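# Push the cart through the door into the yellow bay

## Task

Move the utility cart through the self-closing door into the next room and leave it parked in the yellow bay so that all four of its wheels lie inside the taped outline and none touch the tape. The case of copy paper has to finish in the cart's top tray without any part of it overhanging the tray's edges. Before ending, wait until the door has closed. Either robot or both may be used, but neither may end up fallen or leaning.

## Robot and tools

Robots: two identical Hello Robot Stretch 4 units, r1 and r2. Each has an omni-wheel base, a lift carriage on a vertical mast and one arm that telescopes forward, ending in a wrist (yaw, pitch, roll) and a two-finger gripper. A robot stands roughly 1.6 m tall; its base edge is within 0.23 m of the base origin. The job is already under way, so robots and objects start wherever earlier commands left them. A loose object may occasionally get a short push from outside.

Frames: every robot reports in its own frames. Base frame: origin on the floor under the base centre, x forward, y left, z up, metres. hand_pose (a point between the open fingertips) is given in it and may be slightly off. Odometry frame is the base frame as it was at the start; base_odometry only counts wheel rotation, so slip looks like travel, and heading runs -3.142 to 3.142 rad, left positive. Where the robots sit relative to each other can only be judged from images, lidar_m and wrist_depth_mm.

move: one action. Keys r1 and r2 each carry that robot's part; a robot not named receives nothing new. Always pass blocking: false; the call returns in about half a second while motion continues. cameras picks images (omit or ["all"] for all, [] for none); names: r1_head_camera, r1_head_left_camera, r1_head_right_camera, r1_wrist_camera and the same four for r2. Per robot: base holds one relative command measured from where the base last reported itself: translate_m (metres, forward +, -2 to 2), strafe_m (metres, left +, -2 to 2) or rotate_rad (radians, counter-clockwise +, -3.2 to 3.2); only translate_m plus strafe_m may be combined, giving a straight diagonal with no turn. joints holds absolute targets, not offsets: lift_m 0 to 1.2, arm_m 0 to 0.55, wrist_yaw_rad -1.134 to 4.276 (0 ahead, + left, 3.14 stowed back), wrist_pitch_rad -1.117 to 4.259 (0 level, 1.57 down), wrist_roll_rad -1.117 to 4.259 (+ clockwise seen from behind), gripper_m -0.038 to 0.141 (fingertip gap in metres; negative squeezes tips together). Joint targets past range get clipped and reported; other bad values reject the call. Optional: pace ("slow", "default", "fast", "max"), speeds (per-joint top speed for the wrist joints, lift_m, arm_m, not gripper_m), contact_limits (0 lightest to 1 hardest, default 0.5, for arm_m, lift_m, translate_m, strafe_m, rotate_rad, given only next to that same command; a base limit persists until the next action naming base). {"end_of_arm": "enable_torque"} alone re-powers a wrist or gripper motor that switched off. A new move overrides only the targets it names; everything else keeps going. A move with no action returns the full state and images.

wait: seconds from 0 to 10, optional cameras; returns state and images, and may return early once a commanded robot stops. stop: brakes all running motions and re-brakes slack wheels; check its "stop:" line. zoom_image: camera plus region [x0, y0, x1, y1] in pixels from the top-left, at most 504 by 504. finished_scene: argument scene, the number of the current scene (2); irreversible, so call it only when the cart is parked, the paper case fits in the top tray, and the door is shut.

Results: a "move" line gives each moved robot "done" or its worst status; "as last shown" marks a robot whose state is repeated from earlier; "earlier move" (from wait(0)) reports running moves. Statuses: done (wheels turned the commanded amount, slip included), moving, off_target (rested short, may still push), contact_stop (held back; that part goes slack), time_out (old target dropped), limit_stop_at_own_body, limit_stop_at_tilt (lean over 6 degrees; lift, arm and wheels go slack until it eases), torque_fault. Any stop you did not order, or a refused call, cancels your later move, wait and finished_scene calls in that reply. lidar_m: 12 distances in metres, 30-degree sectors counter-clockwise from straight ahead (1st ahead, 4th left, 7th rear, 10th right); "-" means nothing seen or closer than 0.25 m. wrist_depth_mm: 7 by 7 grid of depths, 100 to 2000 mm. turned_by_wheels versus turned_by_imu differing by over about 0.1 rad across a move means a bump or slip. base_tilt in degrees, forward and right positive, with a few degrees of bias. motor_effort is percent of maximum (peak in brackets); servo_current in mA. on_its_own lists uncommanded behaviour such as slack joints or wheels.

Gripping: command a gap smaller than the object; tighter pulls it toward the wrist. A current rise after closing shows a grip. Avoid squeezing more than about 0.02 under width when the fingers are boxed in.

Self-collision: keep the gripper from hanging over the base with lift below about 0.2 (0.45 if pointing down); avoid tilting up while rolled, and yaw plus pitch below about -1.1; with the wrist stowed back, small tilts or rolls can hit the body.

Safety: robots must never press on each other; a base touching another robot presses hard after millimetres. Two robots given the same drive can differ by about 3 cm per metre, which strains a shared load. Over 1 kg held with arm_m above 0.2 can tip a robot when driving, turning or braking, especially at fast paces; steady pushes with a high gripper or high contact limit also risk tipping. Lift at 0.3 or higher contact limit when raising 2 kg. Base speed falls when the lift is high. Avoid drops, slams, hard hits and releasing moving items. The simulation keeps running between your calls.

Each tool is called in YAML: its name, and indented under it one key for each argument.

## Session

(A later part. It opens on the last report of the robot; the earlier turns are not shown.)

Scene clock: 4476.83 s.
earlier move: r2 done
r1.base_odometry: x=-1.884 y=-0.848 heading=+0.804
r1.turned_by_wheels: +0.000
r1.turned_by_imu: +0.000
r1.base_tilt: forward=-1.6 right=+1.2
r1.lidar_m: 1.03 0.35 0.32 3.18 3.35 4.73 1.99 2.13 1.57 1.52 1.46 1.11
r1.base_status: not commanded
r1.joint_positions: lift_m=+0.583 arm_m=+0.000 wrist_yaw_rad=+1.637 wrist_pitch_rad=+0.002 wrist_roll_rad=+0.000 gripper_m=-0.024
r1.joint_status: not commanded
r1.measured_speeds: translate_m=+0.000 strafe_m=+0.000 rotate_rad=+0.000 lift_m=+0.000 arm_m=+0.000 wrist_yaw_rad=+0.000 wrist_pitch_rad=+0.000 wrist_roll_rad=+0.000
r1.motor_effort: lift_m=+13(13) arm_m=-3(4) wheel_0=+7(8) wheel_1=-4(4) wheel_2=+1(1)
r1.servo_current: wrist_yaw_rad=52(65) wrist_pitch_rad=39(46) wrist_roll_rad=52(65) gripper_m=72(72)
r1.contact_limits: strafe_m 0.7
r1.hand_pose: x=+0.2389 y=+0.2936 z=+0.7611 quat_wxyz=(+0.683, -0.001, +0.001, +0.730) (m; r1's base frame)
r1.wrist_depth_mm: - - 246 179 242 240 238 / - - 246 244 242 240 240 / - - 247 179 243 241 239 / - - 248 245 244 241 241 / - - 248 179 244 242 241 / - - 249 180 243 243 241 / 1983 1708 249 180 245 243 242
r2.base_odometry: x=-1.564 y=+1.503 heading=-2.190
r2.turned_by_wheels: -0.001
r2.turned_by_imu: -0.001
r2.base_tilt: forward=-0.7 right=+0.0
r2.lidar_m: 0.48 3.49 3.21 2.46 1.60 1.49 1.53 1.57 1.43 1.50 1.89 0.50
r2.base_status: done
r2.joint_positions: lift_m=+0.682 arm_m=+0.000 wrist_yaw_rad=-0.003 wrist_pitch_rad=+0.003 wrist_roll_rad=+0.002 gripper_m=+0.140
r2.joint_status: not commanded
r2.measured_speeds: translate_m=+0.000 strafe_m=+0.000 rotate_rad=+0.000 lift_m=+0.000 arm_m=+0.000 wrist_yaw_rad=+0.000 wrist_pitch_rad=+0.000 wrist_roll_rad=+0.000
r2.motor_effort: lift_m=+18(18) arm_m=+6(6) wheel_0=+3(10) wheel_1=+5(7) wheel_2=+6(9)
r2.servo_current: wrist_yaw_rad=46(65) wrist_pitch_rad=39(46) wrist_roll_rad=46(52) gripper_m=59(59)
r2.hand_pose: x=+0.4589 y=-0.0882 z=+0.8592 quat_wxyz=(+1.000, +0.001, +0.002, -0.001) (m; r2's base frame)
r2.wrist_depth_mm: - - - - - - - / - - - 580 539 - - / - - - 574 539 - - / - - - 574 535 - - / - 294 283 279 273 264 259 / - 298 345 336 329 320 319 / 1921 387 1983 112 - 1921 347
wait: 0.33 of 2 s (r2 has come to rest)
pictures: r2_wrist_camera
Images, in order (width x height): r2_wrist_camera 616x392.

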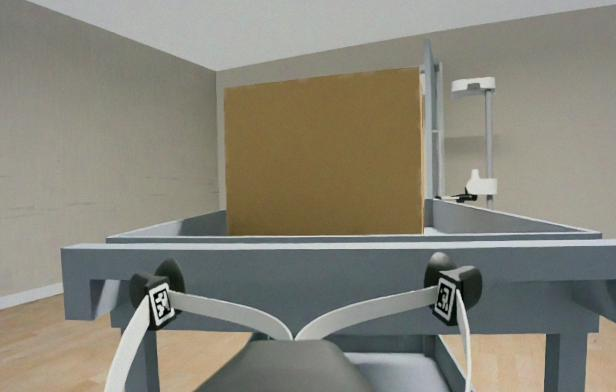

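move:
  blocking: false
  r2: {"base": {"translate_m": 0.33}, "pace": "slow"}
  cameras: []

wait:
  seconds: 6
  cameras: ["r2_wrist_camera", "r2_head_camera"]

Scene clock: 4487.60 s.
move: r2 moving
r1.base_odometry: x=-1.884 y=-0.848 heading=+0.804
r1.turned_by_wheels: +0.000
r1.turned_by_imu: +0.000
r1.base_tilt: forward=-1.5 right=+1.2
r1.lidar_m: 1.03 0.32 0.32 3.17 3.35 4.69 1.98 2.13 1.54 1.52 1.46 1.10
r1.base_status: not commanded
r1.joint_positions: lift_m=+0.583 arm_m=+0.000 wrist_yaw_rad=+1.637 wrist_pitch_rad=+0.002 wrist_roll_rad=+0.000 gripper_m=-0.024
r1.joint_status: not commanded
r1.measured_speeds: translate_m=+0.000 strafe_m=+0.000 rotate_rad=+0.000 lift_m=+0.000 arm_m=+0.000 wrist_yaw_rad=+0.000 wrist_pitch_rad=+0.000 wrist_roll_rad=+0.000
r1.motor_effort: lift_m=+13(13) arm_m=-3(4) wheel_0=+8(8) wheel_1=-4(4) wheel_2=+1(1)
r1.servo_current: wrist_yaw_rad=52(59) wrist_pitch_rad=39(46) wrist_roll_rad=46(59) gripper_m=65(72)
r1.contact_limits: strafe_m 0.7
r1.hand_pose: x=+0.2389 y=+0.2936 z=+0.7611 quat_wxyz=(+0.683, -0.001, +0.001, +0.730) (m; r1's base frame)
r1.wrist_depth_mm: - - 246 178 242 240 239 / - - 247 243 243 240 239 / - - 247 179 244 241 240 / - - 248 245 245 241 240 / - - 248 179 244 243 241 / - - 249 179 244 243 241 / 1921 1708 250 180 245 242 242
r2.base_odometry: x=-1.571 y=+1.493 heading=-2.189
r2.turned_by_wheels: +0.000
r2.turned_by_imu: +0.001
r2.base_tilt: forward=-0.6 right=+0.1
r2.lidar_m: 0.48 3.50 3.20 2.44 1.62 1.50 1.54 1.57 1.46 1.48 1.92 0.54
r2.base_status: translate_m moving
r2.joint_positions: lift_m=+0.682 arm_m=+0.000 wrist_yaw_rad=-0.003 wrist_pitch_rad=+0.003 wrist_roll_rad=+0.002 gripper_m=+0.140
r2.joint_status: not commanded
r2.measured_speeds: translate_m=+0.049 strafe_m=+0.001 rotate_rad=+0.002 lift_m=+0.000 arm_m=+0.000 wrist_yaw_rad=+0.000 wrist_pitch_rad=+0.000 wrist_roll_rad=+0.000
r2.motor_effort: lift_m=+18(18) arm_m=+5(6) wheel_0=+7(7) wheel_1=+6(8) wheel_2=-10(10)
r2.servo_current: wrist_yaw_rad=59(65) wrist_pitch_rad=39(46) wrist_roll_rad=46(65) gripper_m=59(59)
r2.hand_pose: x=+0.4589 y=-0.0882 z=+0.8592 quat_wxyz=(+1.000, +0.001, +0.002, -0.001) (m; r2's base frame)
r2.wrist_depth_mm: - - - - - - - / - - - 574 525 - - / - - - 559 525 - - / - - - 569 530 - - / - 278 272 266 262 253 250 / - 298 271 268 319 309 309 / 1983 1756 - 112 - 1921 1661
pictures: none
No camera images: "cameras" was empty.

Scene clock: 4491.70 s.
earlier move: r2 done
r1.base_odometry: x=-1.884 y=-0.848 heading=+0.804
r1.turned_by_wheels: +0.000
r1.turned_by_imu: +0.000
r1.base_tilt: forward=-1.6 right=+1.2
r1.lidar_m: 1.04 0.31 0.31 3.18 3.35 1.84 1.69 2.13 1.57 1.51 1.45 1.10
r1.base_status: not commanded
r1.joint_positions: lift_m=+0.583 arm_m=+0.000 wrist_yaw_rad=+1.637 wrist_pitch_rad=+0.002 wrist_roll_rad=+0.000 gripper_m=-0.024
r1.joint_status: not commanded
r1.measured_speeds: translate_m=+0.000 strafe_m=+0.000 rotate_rad=+0.000 lift_m=+0.000 arm_m=+0.000 wrist_yaw_rad=+0.000 wrist_pitch_rad=+0.000 wrist_roll_rad=+0.000
r1.motor_effort: lift_m=+13(13) arm_m=-3(4) wheel_0=+8(8) wheel_1=-4(5) wheel_2=+1(1)
r1.servo_current: wrist_yaw_rad=52(72) wrist_pitch_rad=39(52) wrist_roll_rad=46(65) gripper_m=65(78)
r1.contact_limits: strafe_m 0.7
r1.hand_pose: x=+0.2389 y=+0.2936 z=+0.7611 quat_wxyz=(+0.683, -0.001, +0.001, +0.730) (m; r1's base frame)
r1.wrist_depth_mm: - - 246 179 242 240 239 / - - 246 243 243 241 240 / - - 247 179 244 241 240 / - - 248 245 244 242 241 / - - 248 179 244 243 240 / - - 249 180 244 243 241 / 1921 1756 249 180 246 243 242
r2.base_odometry: x=-1.755 y=+1.235 heading=-2.189
r2.turned_by_wheels: +0.000
r2.turned_by_imu: +0.000
r2.base_tilt: forward=-0.7 right=+0.1
r2.lidar_m: 0.46 3.35 3.07 2.93 1.94 1.80 1.83 1.73 1.59 1.63 2.08 0.52
r2.base_status: done
r2.joint_positions: lift_m=+0.682 arm_m=+0.000 wrist_yaw_rad=-0.003 wrist_pitch_rad=+0.003 wrist_roll_rad=+0.002 gripper_m=+0.140
r2.joint_status: not commanded
r2.measured_speeds: translate_m=+0.000 strafe_m=+0.000 rotate_rad=+0.000 lift_m=+0.000 arm_m=+0.000 wrist_yaw_rad=+0.000 wrist_pitch_rad=+0.000 wrist_roll_rad=+0.000
r2.motor_effort: lift_m=+18(18) arm_m=+6(6) wheel_0=+5(10) wheel_1=+4(8) wheel_2=-5(18)
r2.servo_current: wrist_yaw_rad=46(65) wrist_pitch_rad=39(46) wrist_roll_rad=52(65) gripper_m=52(59)
r2.hand_pose: x=+0.4589 y=-0.0883 z=+0.8592 quat_wxyz=(+1.000, +0.001, +0.002, -0.001) (m; r2's base frame)
r2.wrist_depth_mm: - - - - - - - / - - - 554 517 - - / - - - 544 517 - - / - - - 549 512 - - / - 332 303 265 257 245 238 / - 216 244 244 303 301 298 / 1983 1756 336 113 - 1708 1756
wait: 4.10 of 6 s (r2 has come to rest)
pictures: r2_head_camera, r2_wrist_camera
Images, in order (width x height): r2_head_camera 420x560, r2_wrist_camera 616x392.

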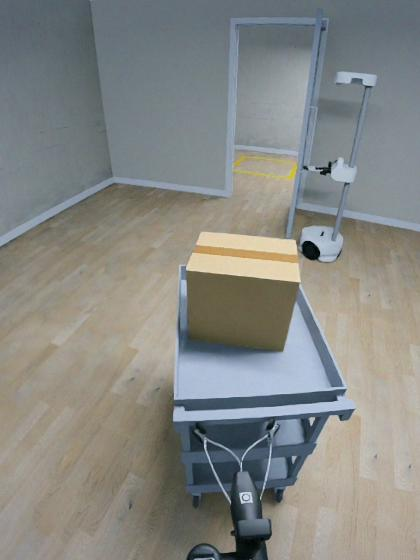

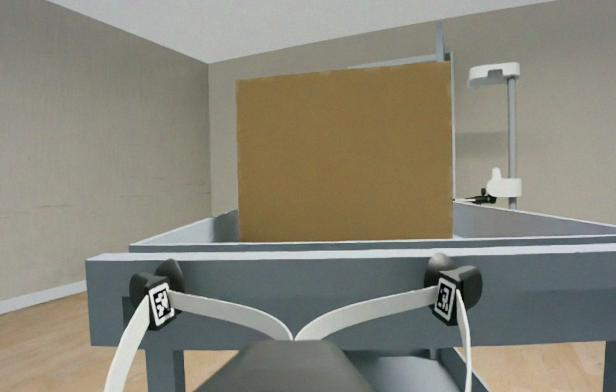

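wait:
  seconds: 0.3
  cameras: ["r2_wrist_camera", "r2_head_right_camera"]

Scene clock: 4501.77 s.
r1.base_odometry: x=-1.884 y=-0.848 heading=+0.804
r1.turned_by_wheels: +0.000
r1.turned_by_imu: +0.000
r1.base_tilt: forward=-1.6 right=+1.3
r1.lidar_m: 1.04 0.34 0.32 3.19 3.33 1.88 1.69 2.10 1.57 1.52 1.42 1.11
r1.base_status: not commanded
r1.joint_positions: lift_m=+0.583 arm_m=+0.000 wrist_yaw_rad=+1.637 wrist_pitch_rad=+0.002 wrist_roll_rad=+0.000 gripper_m=-0.024
r1.joint_status: not commanded
r1.measured_speeds: translate_m=+0.000 strafe_m=+0.000 rotate_rad=+0.000 lift_m=+0.000 arm_m=+0.000 wrist_yaw_rad=+0.000 wrist_pitch_rad=+0.000 wrist_roll_rad=+0.000
r1.motor_effort: lift_m=+13(13) arm_m=-4(4) wheel_0=+7(8) wheel_1=-4(5) wheel_2=+1(1)
r1.servo_current: wrist_yaw_rad=52(72) wrist_pitch_rad=39(52) wrist_roll_rad=46(65) gripper_m=72(78)
r1.contact_limits: strafe_m 0.7
r1.hand_pose: x=+0.2389 y=+0.2936 z=+0.7611 quat_wxyz=(+0.683, -0.001, +0.001, +0.730) (m; r1's base frame)
r1.wrist_depth_mm: - - 246 179 242 240 238 / - - 247 244 243 241 239 / - - 247 178 244 241 239 / - - 248 244 245 241 240 / - - 248 179 244 242 240 / - - 248 180 245 243 241 / 1921 1756 248 180 246 243 241
r2.base_odometry: x=-1.755 y=+1.235 heading=-2.189
r2.turned_by_wheels: +0.000
r2.turned_by_imu: +0.000
r2.base_tilt: forward=-0.7 right=+0.1
r2.lidar_m: 0.46 3.36 3.07 2.93 1.93 1.78 1.82 1.70 1.58 1.61 2.04 0.51
r2.base_status: done
r2.joint_positions: lift_m=+0.682 arm_m=+0.000 wrist_yaw_rad=-0.003 wrist_pitch_rad=+0.003 wrist_roll_rad=+0.002 gripper_m=+0.140
r2.joint_status: not commanded
r2.measured_speeds: translate_m=+0.000 strafe_m=+0.000 rotate_rad=+0.000 lift_m=+0.000 arm_m=+0.000 wrist_yaw_rad=+0.000 wrist_pitch_rad=+0.000 wrist_roll_rad=+0.000
r2.motor_effort: lift_m=+18(18) arm_m=+5(6) wheel_0=+5(10) wheel_1=+4(8) wheel_2=-5(18)
r2.servo_current: wrist_yaw_rad=33(65) wrist_pitch_rad=46(46) wrist_roll_rad=33(65) gripper_m=59(59)
r2.hand_pose: x=+0.4589 y=-0.0883 z=+0.8592 quat_wxyz=(+1.000, +0.001, +0.002, -0.001) (m; r2's base frame)
r2.wrist_depth_mm: - - - - - - - / - - - 549 517 - - / - - - 539 512 - - / - - - 544 517 - - / - 330 303 266 257 245 237 / - 216 243 243 301 300 298 / 1983 1756 336 112 - 1708 1708
wait: 0.30 s; at rest from the start
pictures: r2_head_right_camera, r2_wrist_camera
Images, in order (width x height): r2_head_right_camera 420x672, r2_wrist_camera 616x392.

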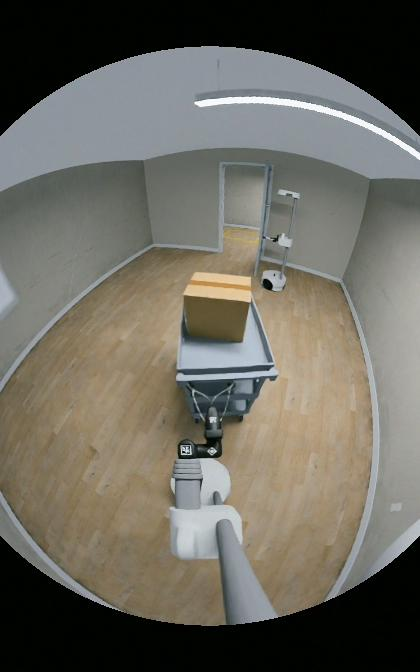

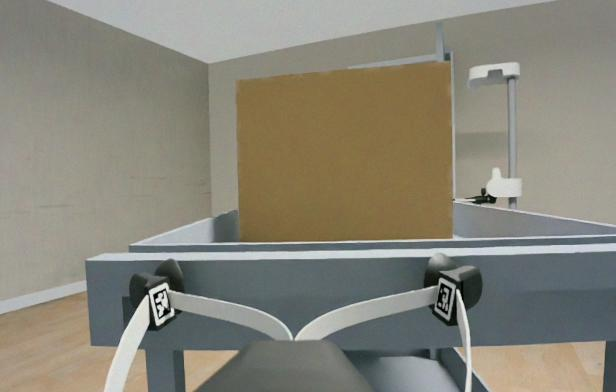

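zoom_image:
  camera: "r2_wrist_camera"
  region: [60, 220, 560, 392]

zoom_image:
  camera: "r2_head_right_camera"
  region: [150, 260, 300, 440]

Scaled by 1.008.

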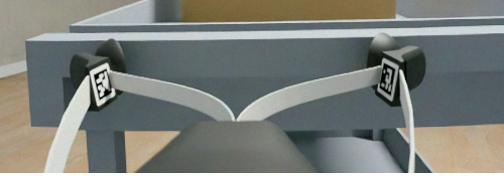

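Scaled by 2.800 from the camera's 420x672 image, which has a finer 600x960 frame.

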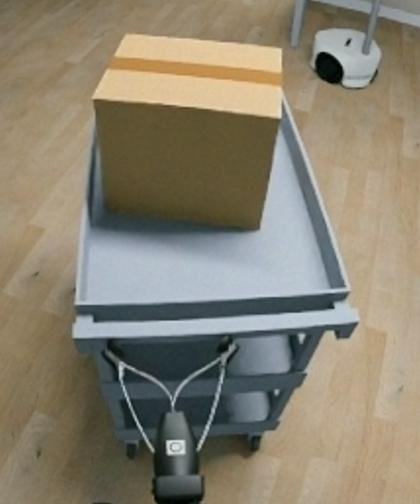

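move:
  blocking: false
  cameras: ["r2_head_camera"]

zoom_image:
  camera: "r2_head_camera"
  region: [210, 0, 370, 280]

Scene clock: 4556.10 s.
r1.base_odometry: x=-1.884 y=-0.848 heading=+0.804
r1.turned_by_wheels: +0.000
r1.turned_by_imu: +0.000
r1.base_tilt: forward=-1.6 right=+1.3
r1.lidar_m: 1.04 0.34 0.33 3.16 3.35 1.87 1.73 2.14 1.59 1.52 1.51 1.11
r1.base_status: not commanded
r1.joint_positions: lift_m=+0.583 arm_m=+0.000 wrist_yaw_rad=+1.637 wrist_pitch_rad=+0.002 wrist_roll_rad=+0.000 gripper_m=-0.024
r1.joint_status: not commanded
r1.measured_speeds: translate_m=+0.000 strafe_m=+0.000 rotate_rad=+0.000 lift_m=+0.000 arm_m=+0.000 wrist_yaw_rad=+0.000 wrist_pitch_rad=+0.000 wrist_roll_rad=+0.000
r1.motor_effort: lift_m=+13(13) arm_m=-4(4) wheel_0=+7(8) wheel_1=-4(5) wheel_2=+1(1)
r1.servo_current: wrist_yaw_rad=59(72) wrist_pitch_rad=46(52) wrist_roll_rad=33(65) gripper_m=65(78)
r1.contact_limits: strafe_m 0.7
r1.hand_pose: x=+0.2389 y=+0.2936 z=+0.7611 quat_wxyz=(+0.683, -0.001, +0.001, +0.730) (m; r1's base frame)
r1.wrist_depth_mm: - - 246 179 242 241 238 / - - 247 244 243 241 239 / - - 247 179 244 241 240 / - - 248 245 244 243 241 / - - 248 179 245 242 241 / - - 248 180 245 243 242 / 1921 1756 249 180 244 243 242
r2.base_odometry: x=-1.755 y=+1.235 heading=-2.189
r2.turned_by_wheels: +0.000
r2.turned_by_imu: +0.000
r2.base_tilt: forward=-0.7 right=+0.0
r2.lidar_m: 0.45 3.34 3.05 2.94 1.95 1.80 1.82 1.72 1.57 1.59 2.05 0.53
r2.base_status: done
r2.joint_positions: lift_m=+0.682 arm_m=+0.000 wrist_yaw_rad=-0.003 wrist_pitch_rad=+0.003 wrist_roll_rad=+0.002 gripper_m=+0.140
r2.joint_status: not commanded
r2.measured_speeds: translate_m=+0.000 strafe_m=+0.000 rotate_rad=+0.000 lift_m=+0.000 arm_m=+0.000 wrist_yaw_rad=+0.000 wrist_pitch_rad=+0.000 wrist_roll_rad=+0.000
r2.motor_effort: lift_m=+18(18) arm_m=+6(6) wheel_0=+5(10) wheel_1=+4(8) wheel_2=-5(18)
r2.servo_current: wrist_yaw_rad=52(65) wrist_pitch_rad=46(46) wrist_roll_rad=46(65) gripper_m=46(59)
r2.hand_pose: x=+0.4589 y=-0.0883 z=+0.8592 quat_wxyz=(+1.000, +0.001, +0.002, -0.001) (m; r2's base frame)
r2.wrist_depth_mm: - - - - - - - / - - - 544 517 - - / - - - 544 512 - - / - - - 549 521 - - / - 330 303 267 256 247 239 / - 218 244 244 304 300 300 / - 1756 334 112 - 1708 1756
pictures: r2_head_camera
Images, in order (width x height): r2_head_camera 420x560.

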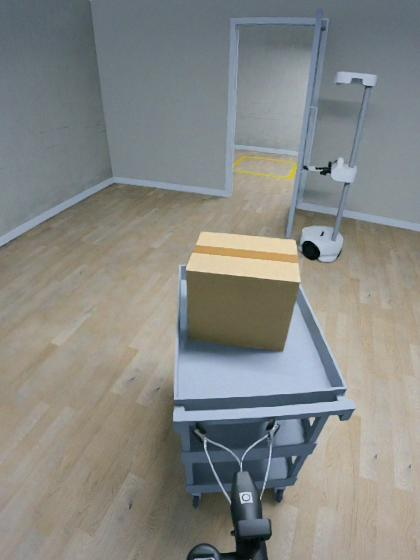

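Scaled by 1.800 from the camera's 420x560 image, which has a finer 1200x1600 frame.

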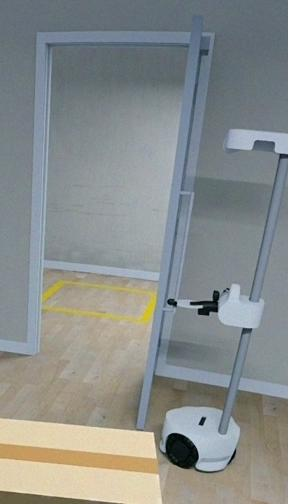

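move:
  blocking: false
  r2: {"base": {"translate_m": 0.4}, "pace": "slow"}
  cameras: []

wait:
  seconds: 8
  cameras: ["r2_wrist_camera", "r2_head_camera"]

Scene clock: 4593.90 s.
move: r2 moving
r1.base_odometry: x=-1.884 y=-0.848 heading=+0.804
r1.turned_by_wheels: +0.000
r1.turned_by_imu: +0.000
r1.base_tilt: forward=-1.6 right=+1.3
r1.lidar_m: 1.03 0.35 0.33 3.17 3.36 1.80 1.70 2.15 1.59 1.51 1.46 1.09
r1.base_status: not commanded
r1.joint_positions: lift_m=+0.583 arm_m=+0.000 wrist_yaw_rad=+1.637 wrist_pitch_rad=+0.002 wrist_roll_rad=+0.000 gripper_m=-0.024
r1.joint_status: not commanded
r1.measured_speeds: translate_m=+0.000 strafe_m=+0.000 rotate_rad=+0.000 lift_m=+0.000 arm_m=+0.000 wrist_yaw_rad=+0.000 wrist_pitch_rad=+0.000 wrist_roll_rad=+0.000
r1.motor_effort: lift_m=+13(13) arm_m=-4(4) wheel_0=+7(8) wheel_1=-4(4) wheel_2=+1(1)
r1.servo_current: wrist_yaw_rad=59(65) wrist_pitch_rad=46(52) wrist_roll_rad=52(59) gripper_m=65(78)
r1.contact_limits: strafe_m 0.7
r1.hand_pose: x=+0.2389 y=+0.2936 z=+0.7611 quat_wxyz=(+0.683, -0.001, +0.001, +0.730) (m; r1's base frame)
r1.wrist_depth_mm: - - 246 179 242 241 239 / - - 248 243 243 241 239 / - - 248 179 243 242 240 / - - 247 245 244 242 240 / - - 249 179 244 243 240 / - - 249 179 244 243 242 / 1921 1756 249 180 246 242 242
r2.base_odometry: x=-1.763 y=+1.224 heading=-2.189
r2.turned_by_wheels: +0.000
r2.turned_by_imu: +0.001
r2.base_tilt: forward=-0.7 right=+0.1
r2.lidar_m: 0.47 3.35 3.05 2.96 1.98 1.80 1.82 1.73 1.57 1.61 2.05 0.52
r2.base_status: translate_m moving
r2.joint_positions: lift_m=+0.682 arm_m=+0.000 wrist_yaw_rad=-0.003 wrist_pitch_rad=+0.003 wrist_roll_rad=+0.002 gripper_m=+0.140
r2.joint_status: not commanded
r2.measured_speeds: translate_m=+0.049 strafe_m=-0.001 rotate_rad=-0.001 lift_m=+0.000 arm_m=+0.000 wrist_yaw_rad=+0.000 wrist_pitch_rad=+0.000 wrist_roll_rad=+0.000
r2.motor_effort: lift_m=+18(18) arm_m=+5(6) wheel_0=+3(10) wheel_1=+7(9) wheel_2=-11(15)
r2.servo_current: wrist_yaw_rad=46(59) wrist_pitch_rad=39(46) wrist_roll_rad=59(59) gripper_m=52(52)
r2.hand_pose: x=+0.4589 y=-0.0883 z=+0.8592 quat_wxyz=(+1.000, +0.001, +0.002, -0.001) (m; r2's base frame)
r2.wrist_depth_mm: - - - - - - - / - - - 549 512 - - / - - - 544 512 - - / - - - 544 521 - - / - 330 300 265 256 245 237 / - 216 242 242 240 300 298 / 1983 315 340 112 - 1708 1708
pictures: none
No camera images: "cameras" was empty.

Scene clock: 4598.67 s.
earlier move: r2 done
r1.base_odometry: x=-1.884 y=-0.848 heading=+0.804
r1.turned_by_wheels: +0.000
r1.turned_by_imu: +0.000
r1.base_tilt: forward=-1.6 right=+1.3
r1.lidar_m: 1.03 0.32 0.32 3.16 3.34 1.39 1.33 2.15 1.58 1.50 1.47 1.10
r1.base_status: not commanded
r1.joint_positions: lift_m=+0.583 arm_m=+0.000 wrist_yaw_rad=+1.637 wrist_pitch_rad=+0.002 wrist_roll_rad=+0.000 gripper_m=-0.024
r1.joint_status: not commanded
r1.measured_speeds: translate_m=+0.000 strafe_m=+0.000 rotate_rad=+0.000 lift_m=+0.000 arm_m=+0.000 wrist_yaw_rad=+0.000 wrist_pitch_rad=+0.000 wrist_roll_rad=+0.000
r1.motor_effort: lift_m=+13(13) arm_m=-3(4) wheel_0=+8(8) wheel_1=-4(4) wheel_2=+1(1)
r1.servo_current: wrist_yaw_rad=46(72) wrist_pitch_rad=39(52) wrist_roll_rad=33(72) gripper_m=72(78)
r1.contact_limits: strafe_m 0.7
r1.hand_pose: x=+0.2389 y=+0.2936 z=+0.7611 quat_wxyz=(+0.683, -0.001, +0.001, +0.730) (m; r1's base frame)
r1.wrist_depth_mm: - - 246 178 243 240 239 / - - 246 244 243 241 239 / - - 247 179 243 241 240 / - - 248 245 244 241 241 / - - 248 179 245 242 241 / - - 249 180 244 243 241 / 1921 1756 250 181 245 243 242
r2.base_odometry: x=-1.987 y=+0.909 heading=-2.189
r2.turned_by_wheels: +0.000
r2.turned_by_imu: -0.001
r2.base_tilt: forward=-0.6 right=+0.0
r2.lidar_m: 0.47 3.17 2.90 2.95 2.34 2.16 2.21 1.90 1.74 1.79 2.28 0.52
r2.base_status: done
r2.joint_positions: lift_m=+0.682 arm_m=+0.000 wrist_yaw_rad=-0.004 wrist_pitch_rad=+0.003 wrist_roll_rad=+0.002 gripper_m=+0.140
r2.joint_status: not commanded
r2.measured_speeds: translate_m=+0.000 strafe_m=+0.000 rotate_rad=+0.000 lift_m=+0.000 arm_m=+0.000 wrist_yaw_rad=+0.000 wrist_pitch_rad=+0.000 wrist_roll_rad=+0.000
r2.motor_effort: lift_m=+18(18) arm_m=+6(6) wheel_0=+4(10) wheel_1=+5(9) wheel_2=-7(15)
r2.servo_current: wrist_yaw_rad=46(65) wrist_pitch_rad=39(52) wrist_roll_rad=33(65) gripper_m=52(59)
r2.hand_pose: x=+0.4588 y=-0.0885 z=+0.8592 quat_wxyz=(+1.000, +0.001, +0.002, -0.002) (m; r2's base frame)
r2.wrist_depth_mm: - - - - - - - / - - - 574 525 492 - / - - - 564 525 500 - / - - - 564 525 496 - / - - 268 266 258 246 238 / - - 249 306 241 236 293 / 1983 1863 322 112 - 300 1756
wait: 4.77 of 8 s (r2 has come to rest)
pictures: r2_head_camera, r2_wrist_camera
Images, in order (width x height): r2_head_camera 420x560, r2_wrist_camera 616x392.

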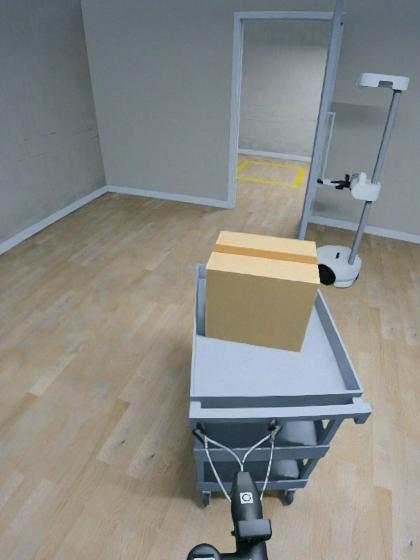

